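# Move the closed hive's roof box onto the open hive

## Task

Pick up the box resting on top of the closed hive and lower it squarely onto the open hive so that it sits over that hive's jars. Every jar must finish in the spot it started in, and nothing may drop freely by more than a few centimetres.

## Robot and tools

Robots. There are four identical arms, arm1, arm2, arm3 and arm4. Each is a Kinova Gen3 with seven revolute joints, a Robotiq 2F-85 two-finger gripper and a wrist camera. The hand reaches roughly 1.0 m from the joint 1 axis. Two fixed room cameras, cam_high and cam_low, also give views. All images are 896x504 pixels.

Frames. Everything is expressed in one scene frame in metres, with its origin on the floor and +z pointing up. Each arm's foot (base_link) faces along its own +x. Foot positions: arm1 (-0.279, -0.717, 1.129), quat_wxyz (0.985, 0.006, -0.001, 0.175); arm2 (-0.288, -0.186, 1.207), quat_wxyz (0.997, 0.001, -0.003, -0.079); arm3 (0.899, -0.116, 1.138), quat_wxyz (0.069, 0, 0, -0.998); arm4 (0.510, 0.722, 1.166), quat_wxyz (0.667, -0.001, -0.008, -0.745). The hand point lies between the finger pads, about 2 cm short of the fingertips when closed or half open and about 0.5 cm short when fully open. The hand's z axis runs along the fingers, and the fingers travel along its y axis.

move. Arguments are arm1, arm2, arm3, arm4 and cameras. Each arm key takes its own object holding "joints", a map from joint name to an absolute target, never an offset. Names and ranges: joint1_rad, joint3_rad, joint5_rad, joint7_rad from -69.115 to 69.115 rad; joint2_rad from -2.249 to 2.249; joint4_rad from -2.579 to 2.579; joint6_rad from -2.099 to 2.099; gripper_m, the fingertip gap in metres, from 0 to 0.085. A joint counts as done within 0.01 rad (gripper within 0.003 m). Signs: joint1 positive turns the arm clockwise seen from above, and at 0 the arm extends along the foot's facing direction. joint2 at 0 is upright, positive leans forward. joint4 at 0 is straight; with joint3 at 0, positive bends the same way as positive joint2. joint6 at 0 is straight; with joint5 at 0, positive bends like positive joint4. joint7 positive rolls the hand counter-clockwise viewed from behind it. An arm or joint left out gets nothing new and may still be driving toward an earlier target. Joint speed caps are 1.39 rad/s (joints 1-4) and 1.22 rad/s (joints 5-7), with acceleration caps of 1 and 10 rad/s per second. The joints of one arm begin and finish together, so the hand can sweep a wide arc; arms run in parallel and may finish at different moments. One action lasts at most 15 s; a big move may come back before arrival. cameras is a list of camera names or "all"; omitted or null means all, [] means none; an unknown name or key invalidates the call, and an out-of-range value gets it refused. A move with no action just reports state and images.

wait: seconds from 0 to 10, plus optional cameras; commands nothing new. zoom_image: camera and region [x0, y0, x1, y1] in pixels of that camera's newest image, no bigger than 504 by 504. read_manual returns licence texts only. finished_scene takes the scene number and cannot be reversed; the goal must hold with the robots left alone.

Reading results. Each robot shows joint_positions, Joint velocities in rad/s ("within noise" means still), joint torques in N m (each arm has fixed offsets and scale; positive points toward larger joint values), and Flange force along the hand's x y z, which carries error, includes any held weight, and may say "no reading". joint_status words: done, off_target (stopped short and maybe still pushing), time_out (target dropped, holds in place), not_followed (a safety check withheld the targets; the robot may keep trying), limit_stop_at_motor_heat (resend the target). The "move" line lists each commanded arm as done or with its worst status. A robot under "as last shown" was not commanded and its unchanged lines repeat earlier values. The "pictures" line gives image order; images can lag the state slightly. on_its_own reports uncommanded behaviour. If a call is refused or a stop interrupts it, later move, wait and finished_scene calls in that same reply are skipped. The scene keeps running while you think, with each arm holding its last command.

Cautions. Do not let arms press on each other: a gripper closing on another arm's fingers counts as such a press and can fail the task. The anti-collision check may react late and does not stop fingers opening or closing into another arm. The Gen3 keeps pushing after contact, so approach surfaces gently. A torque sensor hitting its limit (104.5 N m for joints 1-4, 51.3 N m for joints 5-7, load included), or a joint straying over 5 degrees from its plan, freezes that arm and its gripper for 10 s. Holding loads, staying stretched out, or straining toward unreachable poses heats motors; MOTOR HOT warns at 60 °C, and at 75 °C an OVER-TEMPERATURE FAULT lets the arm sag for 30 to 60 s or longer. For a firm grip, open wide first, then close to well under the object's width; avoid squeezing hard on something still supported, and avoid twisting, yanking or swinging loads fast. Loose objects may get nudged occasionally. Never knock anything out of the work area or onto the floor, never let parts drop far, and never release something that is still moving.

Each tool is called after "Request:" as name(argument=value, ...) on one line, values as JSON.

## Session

Request:
move(arm1={"joints":{"joint1_rad":0.033,"joint2_rad":0.489,"joint3_rad":0,"joint4_rad":0.9985,"joint5_rad":0,"joint6_rad":1.654,"joint7_rad":-1.89}}, arm3={"joints":{"joint6_rad":1.55}}, cameras=[])

Request:
wait(seconds=0.4)

Scene clock: 3.63 s.
Joint torques (N m): arm1=[-1.3 -17.84 -0.29 -9.4 0.06 0.18 0.1] | arm2=[-0.08 0.28 -0.75 -8.61 -0.17 0.5 0.05] | arm3=[0.33 -1.39 0.05 -7.96 -0.31 -1.64 0.21] | arm4=[-0.63 -0.93 1.03 -7.14 -0.41 -0.16 -0.1]
Motor temperatures (°C): arm1=[33 31 29 28 36 40 45] | arm2=[32 30 29 32 41 41 39] | arm3=[32 31 30 28 43 42 37] | arm4=[33 33 31 29 36 38 47]
Flange force (N): arm1=[-3.1 2.8 2.7] | arm2=[0.9 -2.8 3.5] | arm3=[-2.5 1.4 -4.3] | arm4=[0.7 2.2 -3.6]
move: arm1 done; arm3 done
Joint velocities: within noise
arm1.joint_positions: joint1_rad=+0.033 joint2_rad=+0.489 joint3_rad=+0.000 joint4_rad=+0.999 joint5_rad=+0.000 joint6_rad=+1.654 joint7_rad=-1.890 gripper_m=+0.085
arm1.joint_status: all done
arm1.hand: x=+0.2139 y=-0.5850 z=+1.5020 quat_wxyz=(+0.006, -1.000, +0.000, +0.000) (m; scene frame)
arm2.joint_positions: joint1_rad=+0.144 joint2_rad=-0.390 joint3_rad=-0.061 joint4_rad=+1.580 joint5_rad=-0.081 joint6_rad=+2.052 joint7_rad=+1.384 gripper_m=+0.085
arm2.joint_status: not commanded
arm2.hand: x=-0.1931 y=-0.2089 z=+1.6896 quat_wxyz=(+0.047, -0.198, -0.979, -0.028) (m; scene frame)
arm3.joint_positions: joint1_rad=+0.307 joint2_rad=-0.383 joint3_rad=-0.042 joint4_rad=+1.450 joint5_rad=-0.072 joint6_rad=+1.550 joint7_rad=+1.345 gripper_m=+0.085
arm3.joint_status: all done
arm3.hand: x=+0.6284 y=-0.0822 z=+1.6959 quat_wxyz=(-0.040, -0.952, +0.161, +0.258) (m; scene frame)
arm4.joint_positions: joint1_rad=-0.456 joint2_rad=-0.317 joint3_rad=-0.060 joint4_rad=+1.454 joint5_rad=+0.009 joint6_rad=+2.008 joint7_rad=+1.355 gripper_m=+0.085
arm4.joint_status: not commanded
arm4.hand: x=+0.5438 y=+0.5786 z=+1.6739 quat_wxyz=(+0.001, -0.639, -0.769, +0.013) (m; scene frame)
pictures: none
No camera images: "cameras" was empty.

Scene clock: 4.03 s.
Joint torques (N m): arm1=[-1.28 -17.78 -0.27 -9.51 0.06 0.18 0.13] | arm2=[-0.12 0.25 -0.74 -8.62 -0.18 0.5 0.06] | arm3=[0.3 -1.48 0.04 -7.97 -0.29 -1.63 0.2] | arm4=[-0.73 -0.92 1.13 -7.11 -0.4 -0.14 -0.16]
Motor temperatures (°C): arm1=[33 31 29 28 36 40 45] | arm2=[32 30 29 32 41 41 39] | arm3=[32 31 30 28 43 42 37] | arm4=[33 33 31 29 36 38 47]
Flange force (N): arm1=[-3.7 2.9 3.1] | arm2=[0.8 -2.7 3.5] | arm3=[-2.7 1.4 -4.3] | arm4=[0.7 2.3 -3.7]
Joint velocities: within noise
arm1.joint_positions: joint1_rad=+0.033 joint2_rad=+0.489 joint3_rad=+0.000 joint4_rad=+0.999 joint5_rad=+0.000 joint6_rad=+1.654 joint7_rad=-1.890 gripper_m=+0.085
arm1.joint_status: all done
arm1.hand: x=+0.2139 y=-0.5850 z=+1.5020 quat_wxyz=(+0.006, -1.000, +0.000, +0.000) (m; scene frame)
arm2.joint_positions: joint1_rad=+0.144 joint2_rad=-0.390 joint3_rad=-0.061 joint4_rad=+1.580 joint5_rad=-0.081 joint6_rad=+2.052 joint7_rad=+1.384 gripper_m=+0.085
arm2.joint_status: not commanded
arm2.hand: x=-0.1931 y=-0.2089 z=+1.6896 quat_wxyz=(+0.047, -0.198, -0.979, -0.028) (m; scene frame)
arm3.joint_positions: joint1_rad=+0.307 joint2_rad=-0.383 joint3_rad=-0.042 joint4_rad=+1.450 joint5_rad=-0.072 joint6_rad=+1.550 joint7_rad=+1.345 gripper_m=+0.085
arm3.joint_status: all done
arm3.hand: x=+0.6284 y=-0.0822 z=+1.6959 quat_wxyz=(-0.040, -0.952, +0.161, +0.258) (m; scene frame)
arm4.joint_positions: joint1_rad=-0.456 joint2_rad=-0.317 joint3_rad=-0.060 joint4_rad=+1.454 joint5_rad=+0.009 joint6_rad=+2.008 joint7_rad=+1.355 gripper_m=+0.085
arm4.joint_status: not commanded
arm4.hand: x=+0.5438 y=+0.5786 z=+1.6739 quat_wxyz=(+0.001, -0.639, -0.769, +0.013) (m; scene frame)
wait: 0.40 s; at rest by 0.27 s
pictures: arm1_cam_wrist, arm2_cam_wrist, arm3_cam_wrist, arm4_cam_wrist, cam_high, cam_low

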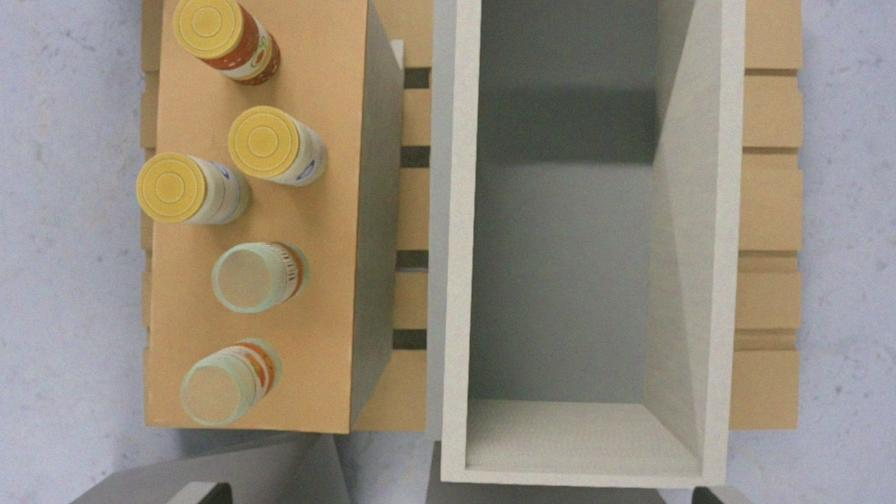

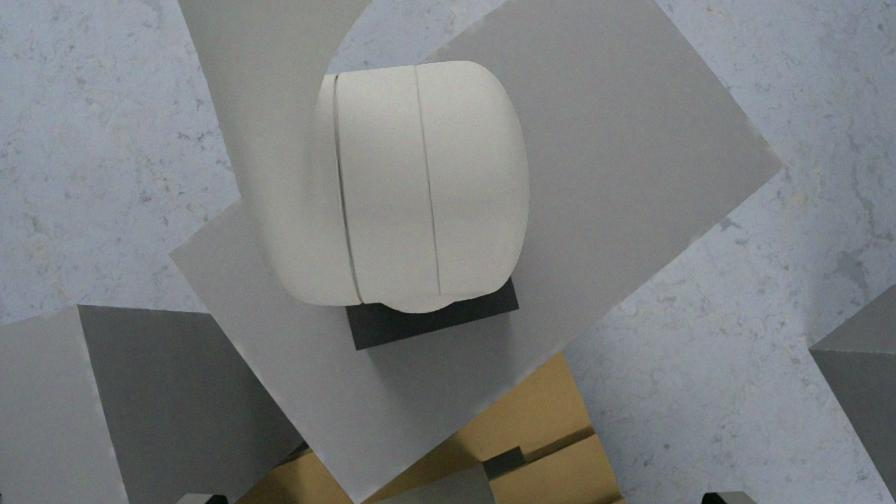

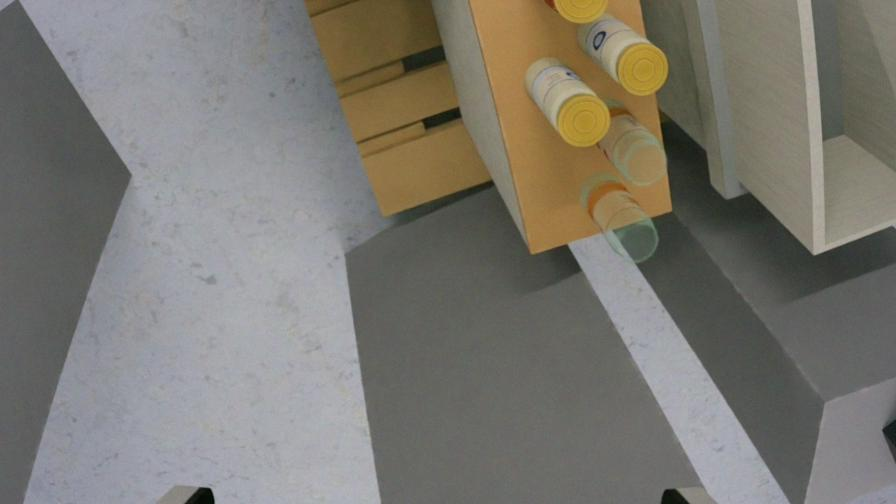

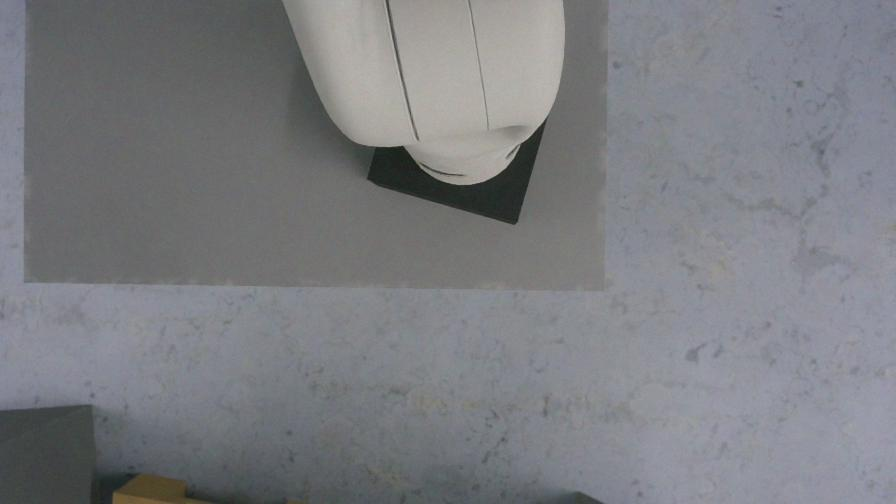

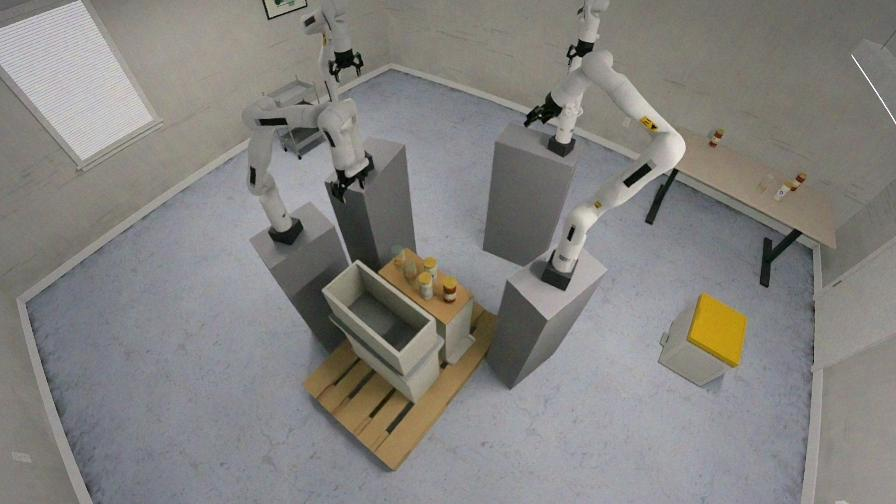

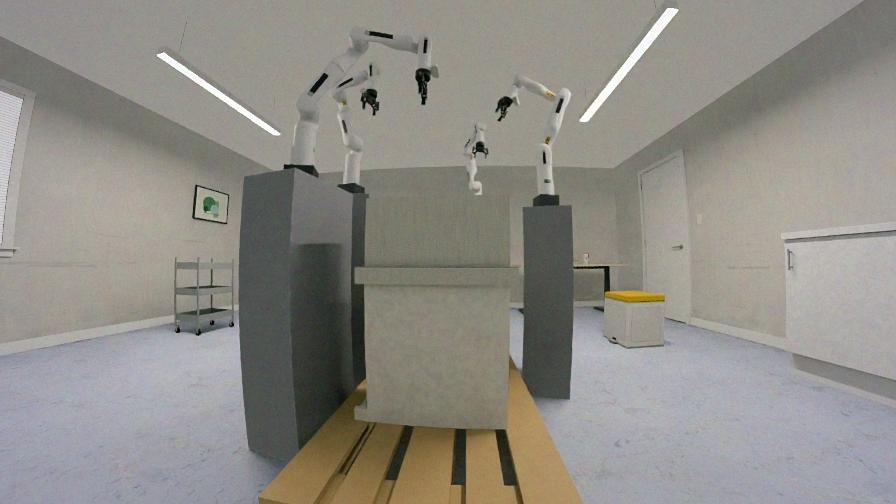

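Request:
move(arm1={"joints":{"joint1_rad":2.0,"joint2_rad":0.3,"joint4_rad":1.6,"joint6_rad":1.0}}, arm3={"joints":{"joint1_rad":-0.9273,"joint2_rad":1.4012,"joint3_rad":0,"joint4_rad":0.7908,"joint5_rad":0,"joint6_rad":0.9496,"joint7_rad":-1.0909}}, cameras=[])

Request:
move(arm2={"joints":{"joint1_rad":0.7452,"joint2_rad":1.4098,"joint3_rad":0,"joint4_rad":1.0701,"joint5_rad":0,"joint6_rad":0.6616,"joint7_rad":0.8782}}, cameras=[])

Request:
wait(seconds=0.4, cameras=["arm2_cam_wrist","arm3_cam_wrist","cam_low","cam_high"])

Scene clock: 48.47 s.
Joint torques (N m): arm1=[-1.05 -14.78 -0.34 -9.6 0.12 -0.48 0.16] | arm2=[-0.11 0.22 -0.75 -8.62 -0.17 0.53 0.05] | arm3=[0.36 -26.47 0.48 -6.04 -0.08 -0.27 0.28] | arm4=[-0.73 -0.81 0.97 -7.12 -0.42 -0.17 -0.14]
Motor temperatures (°C): arm1=[33 32 29 28 36 40 45] | arm2=[32 30 29 32 41 41 39] | arm3=[32 31 30 29 43 42 37] | arm4=[33 33 31 29 36 38 47]
Flange force (N): arm1=[-2.3 2.8 0.9] | arm2=[0.7 -2.8 3.6] | arm3=[8.0 3.5 0.7] | arm4=[0.9 1.9 -3.6]
move: arm1 done; arm3 done
Joint velocities: within noise
arm1.joint_positions: joint1_rad=+2.000 joint2_rad=+0.300 joint3_rad=+0.000 joint4_rad=+1.600 joint5_rad=+0.000 joint6_rad=+1.000 joint7_rad=-1.890 gripper_m=+0.085
arm1.joint_status: all done
arm1.hand: x=-0.3421 y=-1.2135 z=+1.4060 quat_wxyz=(-0.071, -0.550, +0.827, -0.090) (m; scene frame)
arm2, arm4: as last shown
arm3.joint_positions: joint1_rad=-0.927 joint2_rad=+1.401 joint3_rad=+0.000 joint4_rad=+0.791 joint5_rad=+0.000 joint6_rad=+0.950 joint7_rad=-1.091 gripper_m=+0.085
arm3.joint_status: all done
arm3.hand: x=+0.5528 y=-0.6912 z=+1.0000 quat_wxyz=(-0.001, -0.698, +0.716, +0.000) (m; scene frame)
pictures: none
No camera images: "cameras" was empty.

Scene clock: 51.47 s.
Joint torques (N m): arm1=[-1.01 -14.79 -0.23 -9.58 0.09 -0.47 0.13] | arm2=[-0.19 -23.95 -0.42 -6.08 -0.07 0.25 0.05] | arm3=[0.41 -26.55 0.45 -6.08 -0.15 -0.33 0.21] | arm4=[-0.67 -0.87 1 -7.11 -0.46 -0.16 -0.1]
Motor temperatures (°C): arm1=[33 32 29 28 36 40 45] | arm2=[32 30 29 32 41 41 39] | arm3=[32 31 30 29 43 42 37] | arm4=[33 33 31 30 36 38 47]
Flange force (N): arm1=[-2.3 2.7 0.9] | arm2=[4.9 -3.6 -3.7] | arm3=[8.1 3.6 0.8] | arm4=[0.8 2.1 -3.7]
move: arm2 done
Joint velocities: within noise
arm1, arm3, arm4: as last shown
arm2.joint_positions: joint1_rad=+0.745 joint2_rad=+1.410 joint3_rad=+0.000 joint4_rad=+1.070 joint5_rad=+0.000 joint6_rad=+0.662 joint7_rad=+0.878 gripper_m=+0.085
arm2.joint_status: all done
arm2.hand: x=+0.0706 y=-0.6790 z=+1.0017 quat_wxyz=(-0.002, -0.716, -0.698, -0.003) (m; scene frame)
arm3.hand: x=+0.5528 y=-0.6913 z=+1.0000 quat_wxyz=(-0.001, -0.698, +0.716, +0.000) (m; scene frame)
pictures: none
No camera images: "cameras" was empty.

Scene clock: 51.87 s.
Joint torques (N m): arm1=[-1.01 -14.83 -0.22 -9.53 0.06 -0.51 0.16] | arm2=[-0.22 -23.91 -0.41 -6.03 -0.06 0.24 0.06] | arm3=[0.36 -26.45 0.53 -6.01 -0.19 -0.32 0.26] | arm4=[-0.59 -0.9 1.02 -7.13 -0.4 -0.19 -0.11]
Motor temperatures (°C): arm1=[33 32 29 28 36 40 45] | arm2=[32 30 29 32 41 41 39] | arm3=[32 31 30 29 43 42 37] | arm4=[33 33 31 30 36 38 47]
Flange force (N): arm1=[-2.0 2.6 0.8] | arm2=[4.7 -3.6 -3.7] | arm3=[8.3 3.7 0.7] | arm4=[0.8 2.2 -3.7]
Joint velocities: within noise
arm1.joint_positions: joint1_rad=+2.000 joint2_rad=+0.300 joint3_rad=+0.000 joint4_rad=+1.600 joint5_rad=+0.000 joint6_rad=+1.000 joint7_rad=-1.890 gripper_m=+0.085
arm1.joint_status: not commanded
arm1.hand: x=-0.3421 y=-1.2135 z=+1.4060 quat_wxyz=(-0.071, -0.550, +0.827, -0.090) (m; scene frame)
arm2.joint_positions: joint1_rad=+0.745 joint2_rad=+1.410 joint3_rad=+0.000 joint4_rad=+1.070 joint5_rad=+0.000 joint6_rad=+0.662 joint7_rad=+0.878 gripper_m=+0.085
arm2.joint_status: all done
arm2.hand: x=+0.0706 y=-0.6790 z=+1.0017 quat_wxyz=(-0.002, -0.716, -0.698, -0.003) (m; scene frame)
arm3.joint_positions: joint1_rad=-0.927 joint2_rad=+1.401 joint3_rad=+0.000 joint4_rad=+0.791 joint5_rad=+0.000 joint6_rad=+0.950 joint7_rad=-1.091 gripper_m=+0.085
arm3.joint_status: not commanded
arm3.hand: x=+0.5528 y=-0.6913 z=+1.0000 quat_wxyz=(-0.001, -0.698, +0.716, +0.000) (m; scene frame)
arm4.joint_positions: joint1_rad=-0.456 joint2_rad=-0.317 joint3_rad=-0.060 joint4_rad=+1.454 joint5_rad=+0.009 joint6_rad=+2.008 joint7_rad=+1.355 gripper_m=+0.085
arm4.joint_status: not commanded
arm4.hand: x=+0.5438 y=+0.5786 z=+1.6739 quat_wxyz=(+0.001, -0.639, -0.769, +0.013) (m; scene frame)
wait: 0.40 s; at rest by 0.27 s
pictures: arm2_cam_wrist, arm3_cam_wrist, cam_high, cam_low

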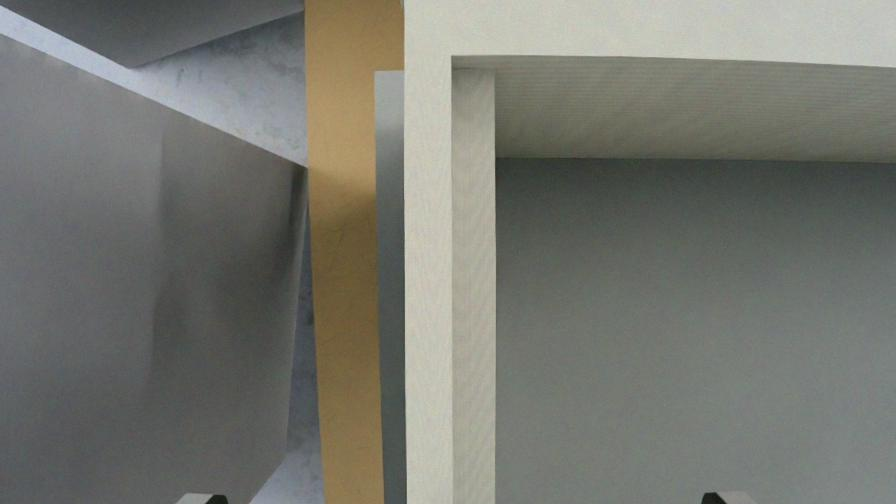

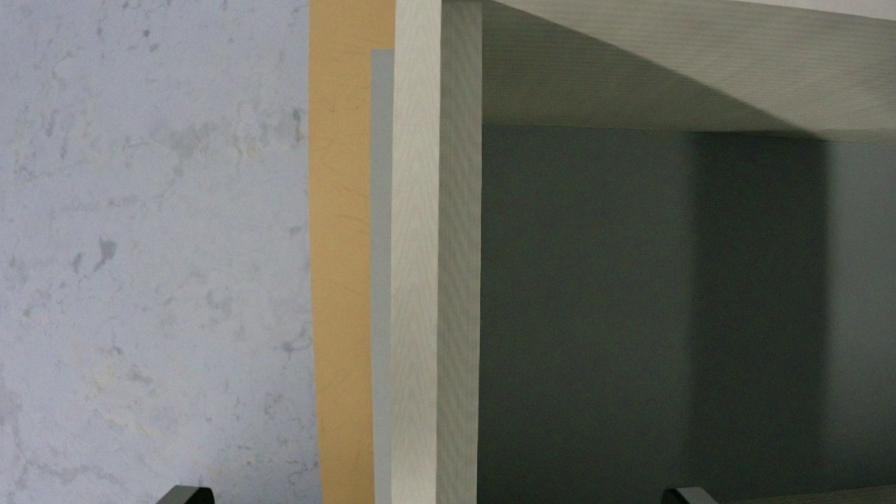

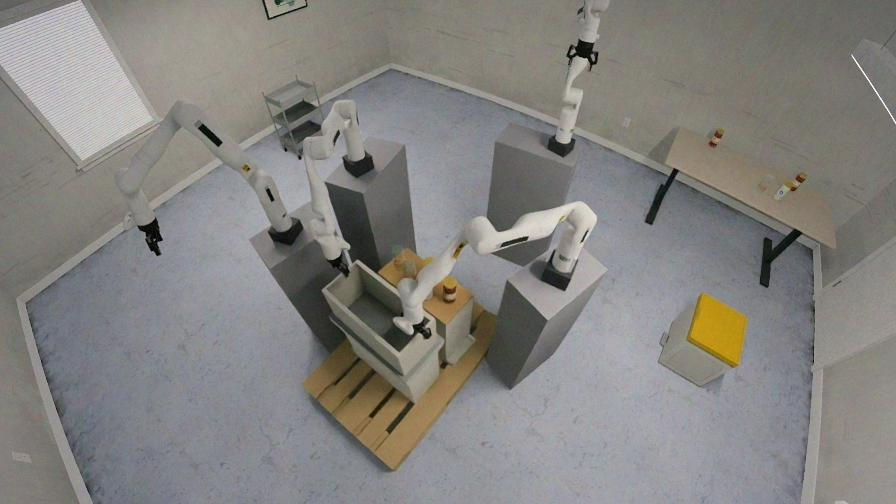

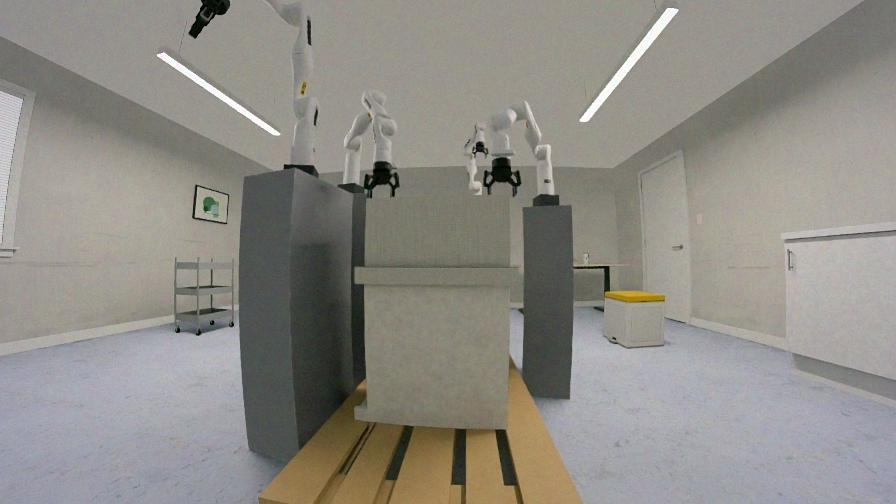

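Request:
move(arm2={"joints":{"joint1_rad":0.7519,"joint2_rad":1.5676,"joint4_rad":0.9134,"joint6_rad":0.6606,"joint7_rad":0.8849}}, arm3={"joints":{"joint1_rad":-0.9355,"joint2_rad":1.551,"joint4_rad":0.6503,"joint6_rad":0.9402,"joint7_rad":-1.0991}}, cameras=[])

Request:
move(arm2={"joints":{"gripper_m":0.045}}, arm3={"joints":{"gripper_m":0.045}}, cameras=["arm2_cam_wrist","arm3_cam_wrist"])

Request:
move(arm2={"joints":{"gripper_m":0.0}}, arm3={"joints":{"gripper_m":0.0}}, cameras=["arm2_cam_wrist","arm3_cam_wrist"])

Scene clock: 95.40 s.
Joint torques (N m): arm1=[-1.05 -14.82 -0.23 -9.55 0.1 -0.49 0.13] | arm2=[-0.22 -24.15 -0.41 -6.09 -0.05 0.25 0.07] | arm3=[0.39 -26.74 0.52 -6.02 -0.13 -0.26 0.21] | arm4=[-0.71 -0.89 1.03 -7.16 -0.39 -0.19 -0.08]
Motor temperatures (°C): arm1=[33 33 29 28 36 40 45] | arm2=[32 31 29 32 41 41 39] | arm3=[32 33 30 29 43 42 37] | arm4=[33 33 31 30 36 38 47]
Flange force (N): arm1=[-2.1 2.8 0.8] | arm2=[5.7 -4.2 -4.8] | arm3=[9.2 4.1 2.0] | arm4=[0.9 2.3 -3.6]
move: arm2 done; arm3 done
Joint velocities: within noise
arm1, arm4: as last shown
arm2.joint_positions: joint1_rad=+0.752 joint2_rad=+1.568 joint3_rad=+0.000 joint4_rad=+0.913 joint5_rad=+0.000 joint6_rad=+0.661 joint7_rad=+0.885 gripper_m=+0.085
arm2.joint_status: all done
arm2.hand: x=+0.0708 y=-0.6853 z=+0.9354 quat_wxyz=(-0.001, -0.716, -0.698, -0.003) (m; scene frame)
arm3.joint_positions: joint1_rad=-0.936 joint2_rad=+1.551 joint3_rad=+0.000 joint4_rad=+0.650 joint5_rad=+0.000 joint6_rad=+0.940 joint7_rad=-1.099 gripper_m=+0.085
arm3.joint_status: all done
arm3.hand: x=+0.5555 y=-0.6979 z=+0.9350 quat_wxyz=(-0.001, -0.698, +0.716, +0.000) (m; scene frame)
pictures: none
No camera images: "cameras" was empty.

Scene clock: 96.33 s.
Joint torques (N m): arm1=[-1.01 -14.79 -0.23 -9.62 0.1 -0.51 0.13] | arm2=[-0.2 -24.15 -0.41 -6.09 -0.06 0.24 0.08] | arm3=[0.32 -26.66 0.6 -6.05 -0.12 -0.27 0.24] | arm4=[-0.7 -1.01 1.02 -7.08 -0.35 -0.15 -0.1]
Motor temperatures (°C): arm1=[33 33 29 28 36 40 45] | arm2=[32 31 29 32 41 41 39] | arm3=[32 33 30 29 43 42 37] | arm4=[33 33 31 30 36 38 47]
Flange force (N): arm1=[-2.4 2.8 0.9] | arm2=[5.7 -4.2 -4.8] | arm3=[8.7 4.0 1.7] | arm4=[0.5 2.3 -3.9]
move: arm2 done; arm3 done
Joint velocities: within noise
arm1, arm4: as last shown
arm2.joint_positions: joint1_rad=+0.752 joint2_rad=+1.568 joint3_rad=+0.000 joint4_rad=+0.913 joint5_rad=+0.000 joint6_rad=+0.661 joint7_rad=+0.885 gripper_m=+0.045
arm2.joint_status: all done
arm2.hand: x=+0.0708 y=-0.6853 z=+0.9354 quat_wxyz=(-0.001, -0.716, -0.698, -0.003) (m; scene frame)
arm3.joint_positions: joint1_rad=-0.936 joint2_rad=+1.551 joint3_rad=+0.000 joint4_rad=+0.650 joint5_rad=+0.000 joint6_rad=+0.940 joint7_rad=-1.099 gripper_m=+0.045
arm3.joint_status: all done
arm3.hand: x=+0.5555 y=-0.6979 z=+0.9350 quat_wxyz=(-0.001, -0.698, +0.716, +0.000) (m; scene frame)
pictures: arm2_cam_wrist, arm3_cam_wrist

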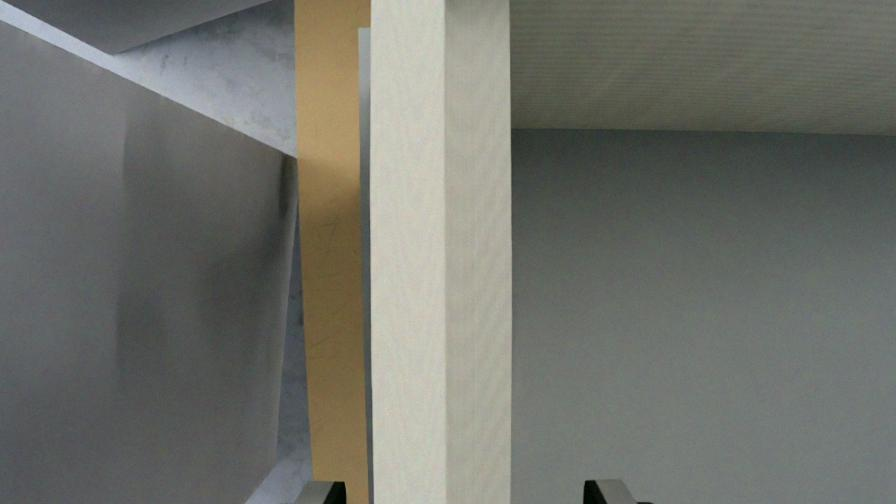

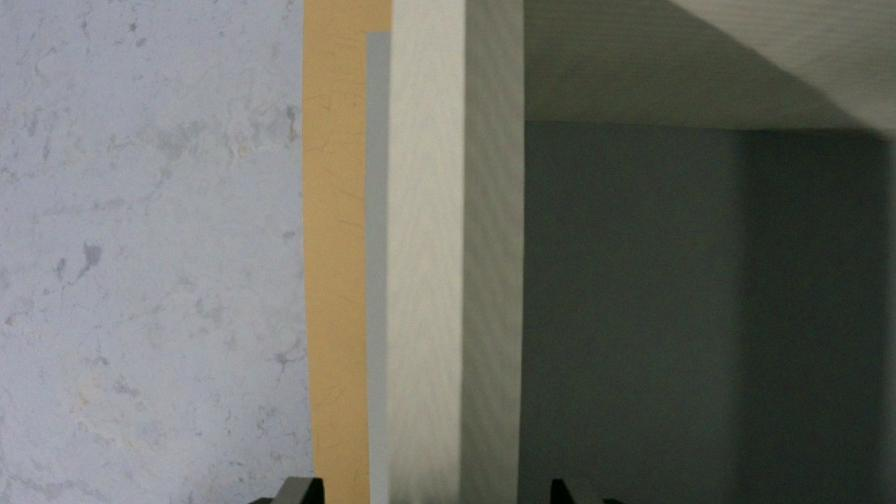

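Scene clock: 97.17 s.
Joint torques (N m): arm1=[-0.98 -14.79 -0.32 -9.55 0.09 -0.5 0.16] | arm2=[-4.6 -21.37 -4.67 -6.08 -1.37 -0.56 0.13] | arm3=[-2.47 -22.7 -1.61 -4.68 -0.98 -0.38 0.55] | arm4=[-0.69 -0.86 1.03 -7.08 -0.45 -0.18 -0.09]
Motor temperatures (°C): arm1=[33 33 29 28 36 40 45] | arm2=[32 31 29 32 41 41 39] | arm3=[32 33 30 29 43 42 37] | arm4=[33 33 31 30 36 38 47]
Flange force (N): arm1=[-2.2 2.6 0.8] | arm2=[2.7 -10.7 -11.4] | arm3=[6.7 7.0 -4.4] | arm4=[0.8 2.2 -3.9]
move: arm2 off_target; arm3 off_target
Joint velocities: within noise
arm1, arm4: as last shown
arm2.joint_positions: joint1_rad=+0.752 joint2_rad=+1.568 joint3_rad=+0.000 joint4_rad=+0.913 joint5_rad=+0.000 joint6_rad=+0.661 joint7_rad=+0.885 gripper_m=+0.017
arm2.joint_status: gripper_m off_target (ended at +0.017, target +0.000)
arm2.hand: x=+0.0708 y=-0.6853 z=+0.9354 quat_wxyz=(-0.001, -0.716, -0.698, -0.003) (m; scene frame)
arm3.joint_positions: joint1_rad=-0.936 joint2_rad=+1.551 joint3_rad=+0.000 joint4_rad=+0.650 joint5_rad=+0.000 joint6_rad=+0.940 joint7_rad=-1.099 gripper_m=+0.017
arm3.joint_status: gripper_m off_target (ended at +0.017, target +0.000)
arm3.hand: x=+0.5554 y=-0.6979 z=+0.9350 quat_wxyz=(-0.001, -0.698, +0.716, +0.000) (m; scene frame)
pictures: arm2_cam_wrist, arm3_cam_wrist

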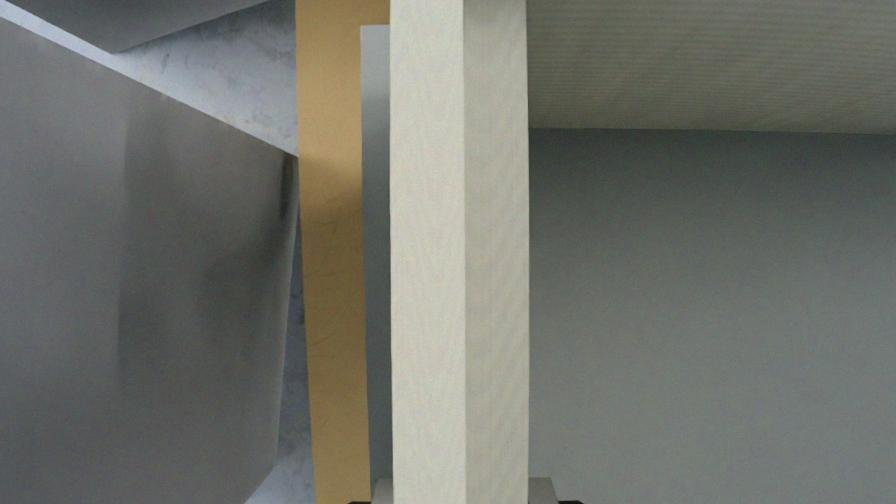

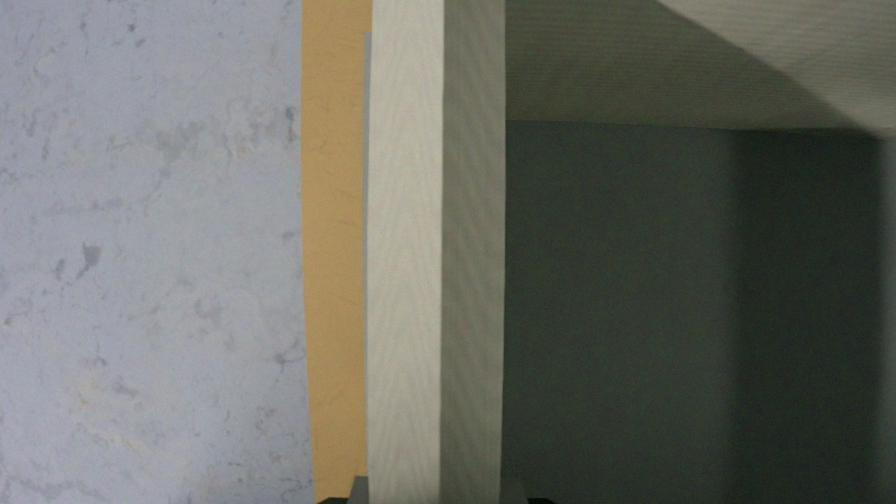

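Request:
move(arm2={"joints":{"joint2_rad":1.3586,"joint4_rad":1.0839,"joint6_rad":0.6991}}, arm3={"joints":{"joint2_rad":1.3565,"joint4_rad":0.7912,"joint6_rad":0.9939}}, cameras=["cam_low"])

Request:
move(arm2={"joints":{"joint2_rad":1.1842,"joint4_rad":1.1647,"joint6_rad":0.7927}}, arm3={"joints":{"joint2_rad":1.2094,"joint4_rad":0.8257,"joint6_rad":1.1065}}, cameras=["cam_low","arm2_cam_wrist"])

Request:
move(arm2={"joints":{"joint1_rad":0.659,"joint2_rad":1.071,"joint4_rad":1.4944,"joint6_rad":0.5762,"joint7_rad":0.7887}}, arm3={"joints":{"joint1_rad":-0.8581,"joint2_rad":1.0475,"joint4_rad":1.2222,"joint6_rad":0.8719,"joint7_rad":-1.025}}, cameras=["cam_low","cam_high"])

Scene clock: 120.30 s.
Joint torques (N m): arm1=[-1.05 -14.88 -0.29 -9.6 0.12 -0.5 0.15] | arm2=[0.45 -34.94 0.46 -9.26 0.28 0.72 0.33] | arm3=[-2.4 -37.19 -1.7 -10.06 -1.3 0.11 0.68] | arm4=[-0.68 -0.88 1.05 -7.08 -0.43 -0.15 -0.06]
Motor temperatures (°C): arm1=[33 33 29 28 36 40 45] | arm2=[32 31 29 32 41 41 39] | arm3=[32 33 30 29 43 42 37] | arm4=[33 33 31 30 36 38 47]
Flange force (N): arm1=[-2.1 2.8 1.0] | arm2=[4.5 -1.4 15.6] | arm3=[7.3 7.0 16.8] | arm4=[0.8 2.4 -3.8]
move: arm2 done; arm3 done
Joint velocities: within noise
arm1, arm4: as last shown
arm2.joint_positions: joint1_rad=+0.752 joint2_rad=+1.359 joint3_rad=+0.000 joint4_rad=+1.084 joint5_rad=+0.000 joint6_rad=+0.699 joint7_rad=+0.885 gripper_m=+0.017
arm2.joint_status: all done
arm2.hand: x=+0.0703 y=-0.6854 z=+1.0302 quat_wxyz=(-0.001, -0.716, -0.698, -0.003) (m; scene frame)
arm3.joint_positions: joint1_rad=-0.935 joint2_rad=+1.357 joint3_rad=+0.000 joint4_rad=+0.791 joint5_rad=+0.000 joint6_rad=+0.994 joint7_rad=-1.099 gripper_m=+0.017
arm3.joint_status: all done
arm3.hand: x=+0.5554 y=-0.6977 z=+1.0300 quat_wxyz=(-0.001, -0.698, +0.716, +0.000) (m; scene frame)
pictures: cam_low

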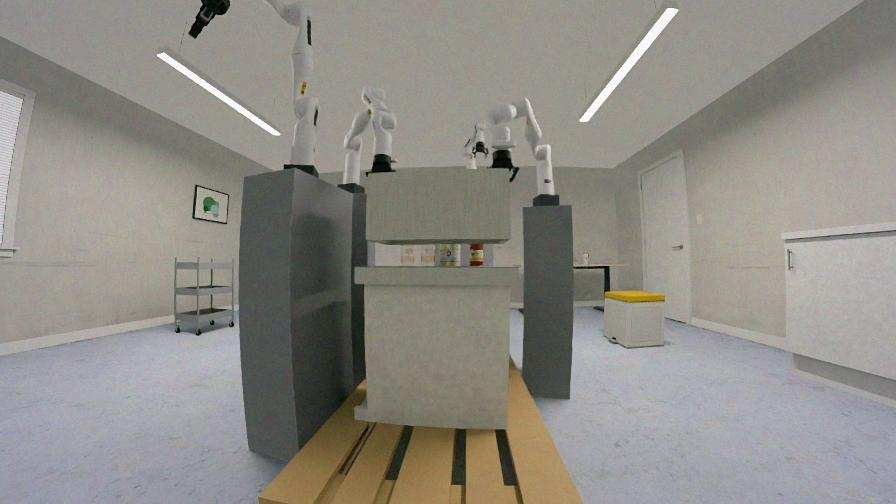

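Scene clock: 121.47 s.
Joint torques (N m): arm1=[-1.05 -14.82 -0.33 -9.56 0.14 -0.53 0.14] | arm2=[0.31 -34.86 0.25 -10.49 0.19 0.68 0.32] | arm3=[-2.03 -36.81 -1.42 -10.82 -1.38 0.15 0.54] | arm4=[-0.61 -0.86 1.09 -7.07 -0.42 -0.16 -0.15]
Motor temperatures (°C): arm1=[33 33 29 28 36 40 45] | arm2=[32 31 29 32 41 41 39] | arm3=[32 33 30 29 43 42 37] | arm4=[33 33 31 30 36 38 47]
Flange force (N): arm1=[-2.0 2.8 0.7] | arm2=[4.6 -1.8 16.7] | arm3=[6.9 6.4 15.5] | arm4=[0.8 2.2 -3.8]
move: arm2 done; arm3 done
Joint velocities: within noise
arm1, arm4: as last shown
arm2.joint_positions: joint1_rad=+0.752 joint2_rad=+1.184 joint3_rad=+0.000 joint4_rad=+1.165 joint5_rad=+0.000 joint6_rad=+0.793 joint7_rad=+0.885 gripper_m=+0.017
arm2.joint_status: all done
arm2.hand: x=+0.0697 y=-0.6855 z=+1.1202 quat_wxyz=(-0.001, -0.716, -0.698, -0.003) (m; scene frame)
arm3.joint_positions: joint1_rad=-0.935 joint2_rad=+1.209 joint3_rad=+0.000 joint4_rad=+0.826 joint5_rad=+0.000 joint6_rad=+1.107 joint7_rad=-1.099 gripper_m=+0.017
arm3.joint_status: all done
arm3.hand: x=+0.5555 y=-0.6977 z=+1.1200 quat_wxyz=(-0.001, -0.698, +0.716, +0.000) (m; scene frame)
pictures: arm2_cam_wrist, cam_low

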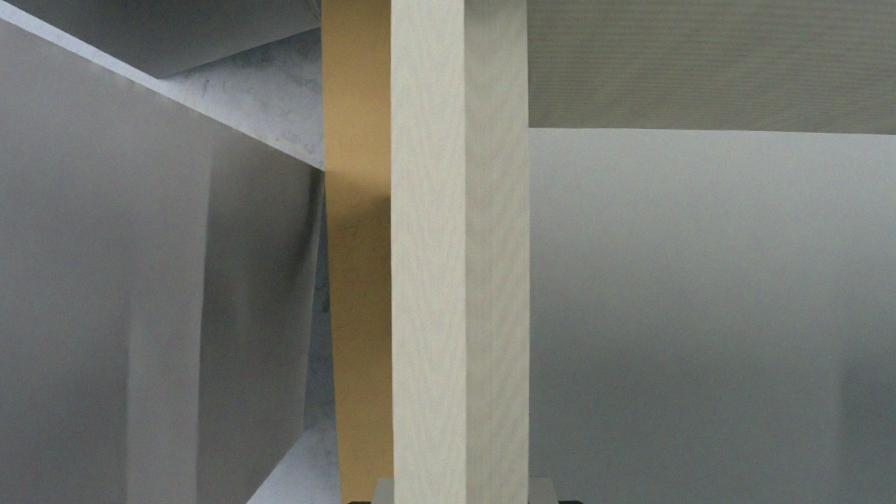

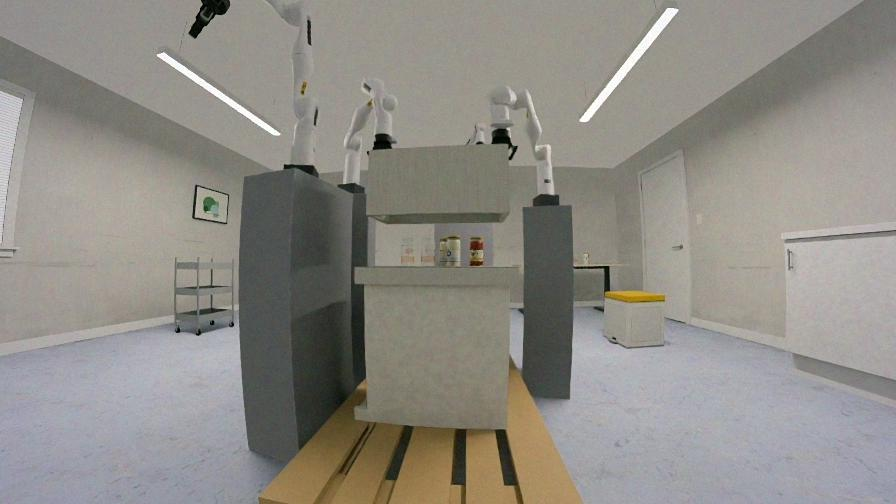

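Scene clock: 123.03 s.
Joint torques (N m): arm1=[-1.01 -14.86 -0.29 -9.63 0.09 -0.5 0.19] | arm2=[-1.24 -31.74 -1.33 -9 -0.19 0.11 0.27] | arm3=[0.13 -33.62 -0.1 -9.7 -0.45 -0.23 0.64] | arm4=[-0.65 -0.93 1.03 -7.13 -0.45 -0.14 -0.07]
Motor temperatures (°C): arm1=[33 33 29 28 36 40 45] | arm2=[32 31 29 32 41 41 39] | arm3=[32 33 30 29 43 42 37] | arm4=[33 33 31 30 36 38 47]
Flange force (N): arm1=[-2.4 2.6 1.0] | arm2=[2.8 -4.5 16.7] | arm3=[5.0 1.8 15.6] | arm4=[0.7 2.3 -3.6]
move: arm2 done; arm3 done
Joint velocities: within noise
arm1, arm4: as last shown
arm2.joint_positions: joint1_rad=+0.659 joint2_rad=+1.071 joint3_rad=+0.000 joint4_rad=+1.494 joint5_rad=+0.000 joint6_rad=+0.576 joint7_rad=+0.789 gripper_m=+0.017
arm2.joint_status: all done
arm2.hand: x=+0.0647 y=-0.5970 z=+1.1204 quat_wxyz=(-0.001, -0.717, -0.697, -0.003) (m; scene frame)
arm3.joint_positions: joint1_rad=-0.858 joint2_rad=+1.047 joint3_rad=+0.000 joint4_rad=+1.222 joint5_rad=+0.000 joint6_rad=+0.872 joint7_rad=-1.025 gripper_m=+0.017
arm3.joint_status: all done
arm3.hand: x=+0.5494 y=-0.6110 z=+1.1199 quat_wxyz=(-0.001, -0.697, +0.717, +0.000) (m; scene frame)
pictures: cam_high, cam_low

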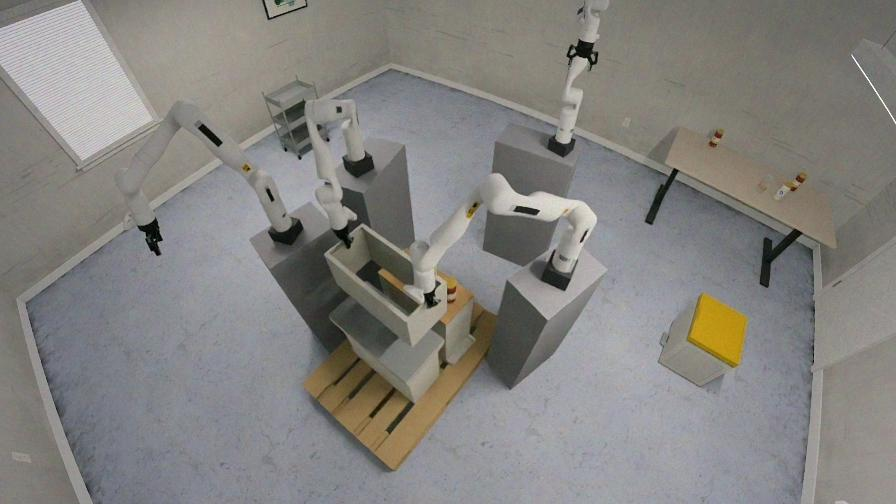

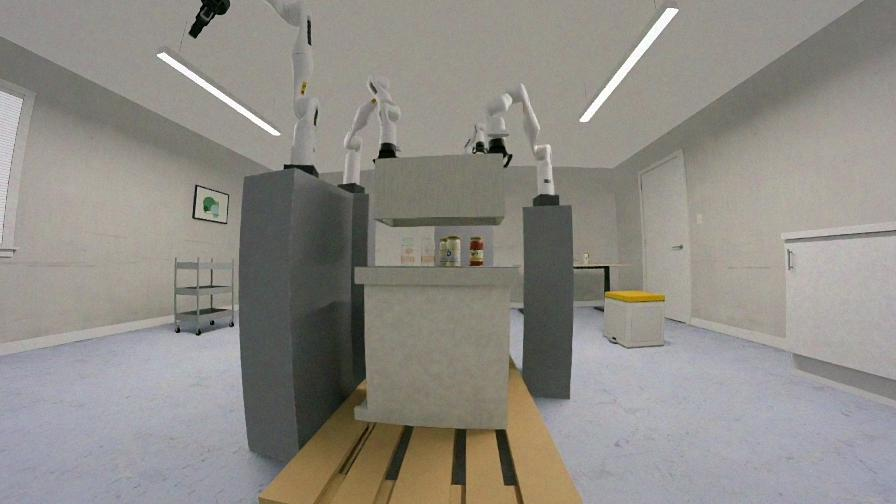

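Request:
move(arm2={"joints":{"joint1_rad":0.5402,"joint2_rad":0.9959,"joint4_rad":1.7555,"joint6_rad":0.3902,"joint7_rad":0.6667}}, arm3={"joints":{"joint1_rad":-0.7612,"joint2_rad":0.9364,"joint4_rad":1.5096,"joint6_rad":0.6956,"joint7_rad":-0.9313}}, cameras=[])

Request:
move(arm2={"joints":{"joint1_rad":0.3851,"joint2_rad":0.9506,"joint4_rad":1.9661,"joint6_rad":0.2249,"joint7_rad":0.5083}}, arm3={"joints":{"joint1_rad":-0.6389,"joint2_rad":0.8561,"joint4_rad":1.7344,"joint6_rad":0.5511,"joint7_rad":-0.8123}}, cameras=["cam_low"])

Request:
move(arm2={"joints":{"joint1_rad":0.1855,"joint2_rad":0.931,"joint4_rad":2.1248,"joint6_rad":0.0858,"joint7_rad":0.3055}}, arm3={"joints":{"joint1_rad":-0.4858,"joint2_rad":0.8004,"joint4_rad":1.9058,"joint6_rad":0.4354,"joint7_rad":-0.6624}}, cameras=["arm2_cam_wrist","arm3_cam_wrist","cam_high","cam_low"])

Request:
zoom_image(camera="cam_high", region=[310, 190, 510, 390])

Request:
zoom_image(camera="cam_low", region=[340, 150, 540, 290])

Scene clock: 134.80 s.
Joint torques (N m): arm1=[-0.97 -14.82 -0.26 -9.61 0.06 -0.53 0.15] | arm2=[-1.11 -28.43 -1.33 -6.77 -0.12 -0.02 0.23] | arm3=[0.15 -30 -0.03 -8 -0.31 -0.12 0.62] | arm4=[-0.69 -0.92 1.01 -7.12 -0.38 -0.12 -0.1]
Motor temperatures (°C): arm1=[33 33 29 28 36 40 45] | arm2=[32 32 29 32 41 41 39] | arm3=[32 34 30 29 43 42 37] | arm4=[33 33 31 30 36 38 47]
Flange force (N): arm1=[-2.3 2.6 0.8] | arm2=[1.8 -4.4 16.6] | arm3=[3.6 1.2 15.3] | arm4=[0.7 2.2 -3.5]
move: arm2 done; arm3 done
Joint velocities: within noise
arm1, arm4: as last shown
arm2.joint_positions: joint1_rad=+0.540 joint2_rad=+0.996 joint3_rad=+0.000 joint4_rad=+1.755 joint5_rad=+0.000 joint6_rad=+0.390 joint7_rad=+0.667 gripper_m=+0.017
arm2.joint_status: all done
arm2.hand: x=+0.0590 y=-0.5088 z=+1.1206 quat_wxyz=(-0.001, -0.718, -0.696, -0.003) (m; scene frame)
arm3.joint_positions: joint1_rad=-0.761 joint2_rad=+0.936 joint3_rad=+0.000 joint4_rad=+1.510 joint5_rad=+0.000 joint6_rad=+0.696 joint7_rad=-0.931 gripper_m=+0.017
arm3.joint_status: all done
arm3.hand: x=+0.5435 y=-0.5242 z=+1.1199 quat_wxyz=(-0.001, -0.696, +0.718, +0.000) (m; scene frame)
pictures: none
No camera images: "cameras" was empty.

Scene clock: 136.07 s.
Joint torques (N m): arm1=[-1.06 -14.83 -0.23 -9.56 0.1 -0.48 0.19] | arm2=[-0.73 -25.64 -1.02 -4.2 0 0 0.19] | arm3=[-0.22 -26.37 -0.53 -5.79 -0.38 0.22 0.56] | arm4=[-0.67 -0.86 1.14 -7.11 -0.44 -0.14 -0.09]
Motor temperatures (°C): arm1=[33 33 29 28 36 40 45] | arm2=[32 32 29 32 41 41 39] | arm3=[32 34 30 29 43 42 37] | arm4=[33 33 31 30 36 38 47]
Flange force (N): arm1=[-2.2 2.7 0.9] | arm2=[0.8 -3.2 17.2] | arm3=[3.0 2.3 14.5] | arm4=[0.9 2.6 -3.6]
move: arm2 done; arm3 done
Joint velocities: within noise
arm1.joint_positions: joint1_rad=+2.000 joint2_rad=+0.300 joint3_rad=+0.000 joint4_rad=+1.600 joint5_rad=+0.000 joint6_rad=+1.000 joint7_rad=-1.890 gripper_m=+0.085
arm1.joint_status: not commanded
arm1.hand: x=-0.3421 y=-1.2135 z=+1.4060 quat_wxyz=(-0.071, -0.550, +0.827, -0.090) (m; scene frame)
arm2.joint_positions: joint1_rad=+0.385 joint2_rad=+0.951 joint3_rad=+0.000 joint4_rad=+1.966 joint5_rad=+0.000 joint6_rad=+0.225 joint7_rad=+0.508 gripper_m=+0.017
arm2.joint_status: all done
arm2.hand: x=+0.0532 y=-0.4204 z=+1.1207 quat_wxyz=(-0.002, -0.719, -0.695, -0.003) (m; scene frame)
arm3.joint_positions: joint1_rad=-0.639 joint2_rad=+0.856 joint3_rad=+0.000 joint4_rad=+1.734 joint5_rad=+0.000 joint6_rad=+0.551 joint7_rad=-0.812 gripper_m=+0.017
arm3.joint_status: all done
arm3.hand: x=+0.5377 y=-0.4371 z=+1.1197 quat_wxyz=(-0.001, -0.695, +0.719, +0.000) (m; scene frame)
arm4.joint_positions: joint1_rad=-0.456 joint2_rad=-0.317 joint3_rad=-0.060 joint4_rad=+1.454 joint5_rad=+0.009 joint6_rad=+2.008 joint7_rad=+1.355 gripper_m=+0.085
arm4.joint_status: not commanded
arm4.hand: x=+0.5438 y=+0.5786 z=+1.6739 quat_wxyz=(+0.001, -0.639, -0.769, +0.013) (m; scene frame)
pictures: cam_low

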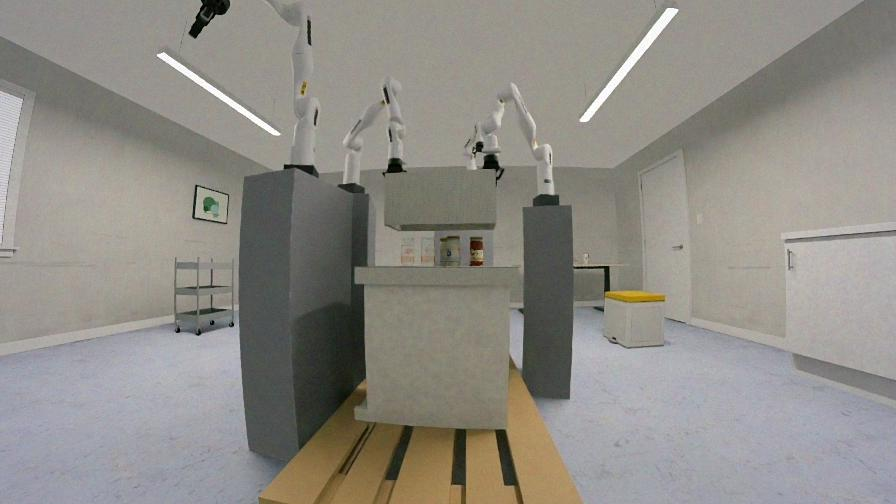

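Scene clock: 137.27 s.
Joint torques (N m): arm1=[-0.98 -14.86 -0.28 -9.61 0.06 -0.52 0.12] | arm2=[-1.16 -23.77 -1.52 -3.08 0.15 -0.45 0.33] | arm3=[-0.1 -24.35 -0.38 -5.23 -0.15 -0.26 0.62] | arm4=[-0.67 -1 1 -7.08 -0.41 -0.19 -0.12]
Motor temperatures (°C): arm1=[33 33 29 28 36 40 45] | arm2=[32 32 29 32 41 41 39] | arm3=[32 34 30 29 43 42 37] | arm4=[33 33 31 30 36 38 47]
Flange force (N): arm1=[-2.2 2.7 0.9] | arm2=[-0.5 -4.7 17.0] | arm3=[2.1 1.2 14.2] | arm4=[0.5 2.1 -4.0]
move: arm2 done; arm3 done
Joint velocities: within noise
arm1, arm4: as last shown
arm2.joint_positions: joint1_rad=+0.186 joint2_rad=+0.931 joint3_rad=+0.000 joint4_rad=+2.125 joint5_rad=+0.000 joint6_rad=+0.086 joint7_rad=+0.306 gripper_m=+0.017
arm2.joint_status: all done
arm2.hand: x=+0.0478 y=-0.3321 z=+1.1207 quat_wxyz=(-0.002, -0.721, -0.693, -0.003) (m; scene frame)
arm3.joint_positions: joint1_rad=-0.486 joint2_rad=+0.800 joint3_rad=+0.000 joint4_rad=+1.906 joint5_rad=+0.000 joint6_rad=+0.435 joint7_rad=-0.662 gripper_m=+0.017
arm3.joint_status: all done
arm3.hand: x=+0.5318 y=-0.3503 z=+1.1197 quat_wxyz=(-0.001, -0.693, +0.721, +0.000) (m; scene frame)
pictures: arm2_cam_wrist, arm3_cam_wrist, cam_high, cam_low

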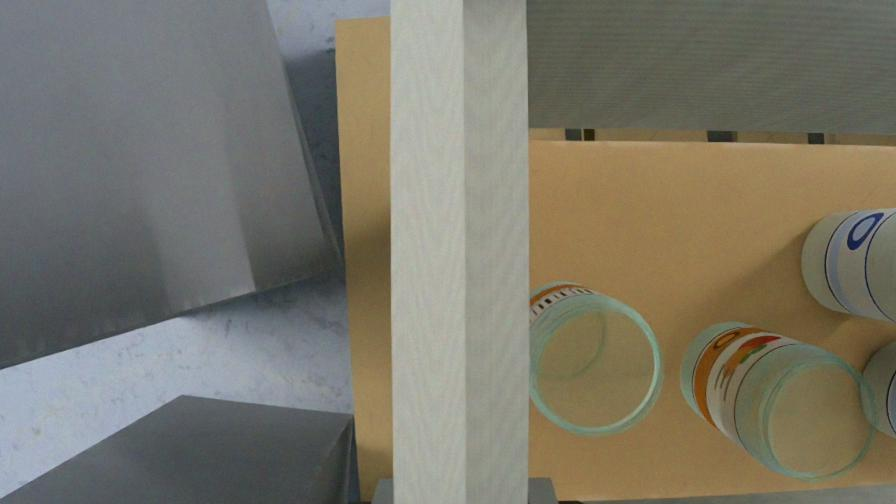

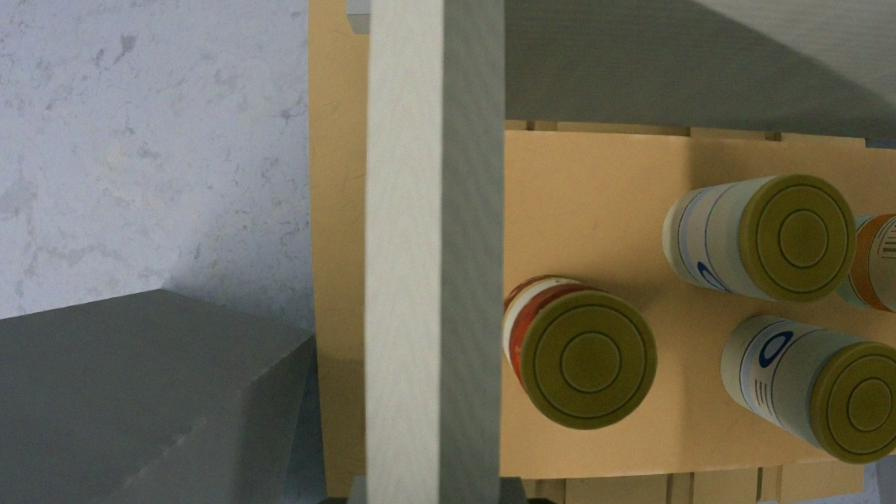

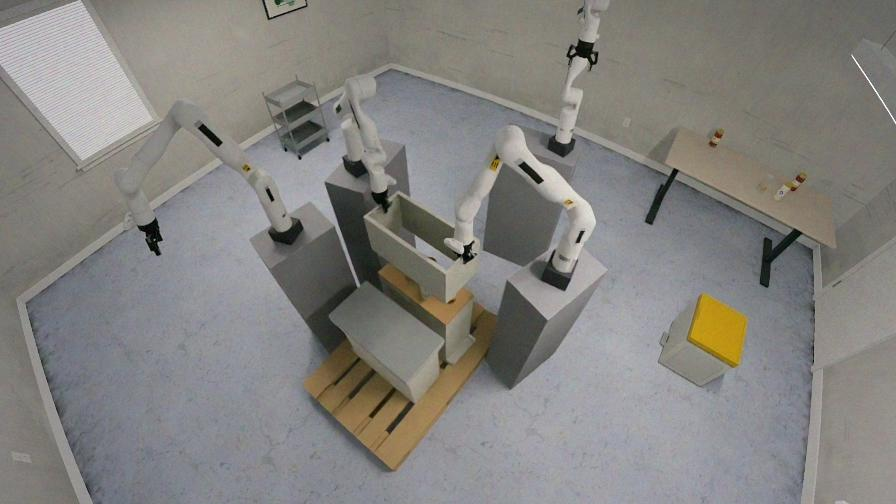

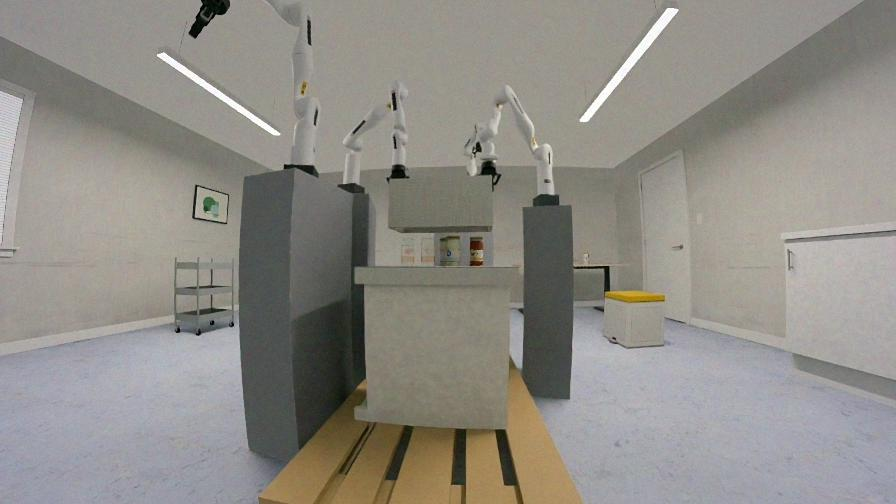

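Scaled by 2.520 from the camera's 896x504 image, which has a finer 1280x720 frame.

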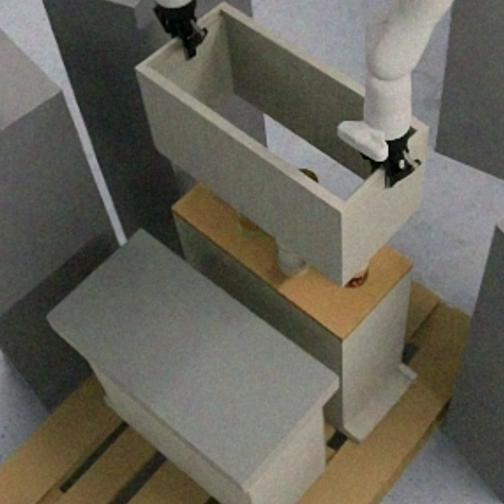

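Scaled by 2.520 from the camera's 896x504 image, which has a finer 1280x720 frame.

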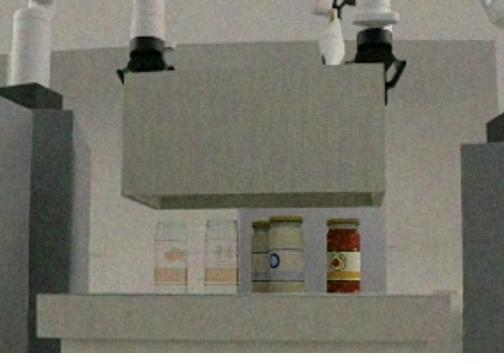

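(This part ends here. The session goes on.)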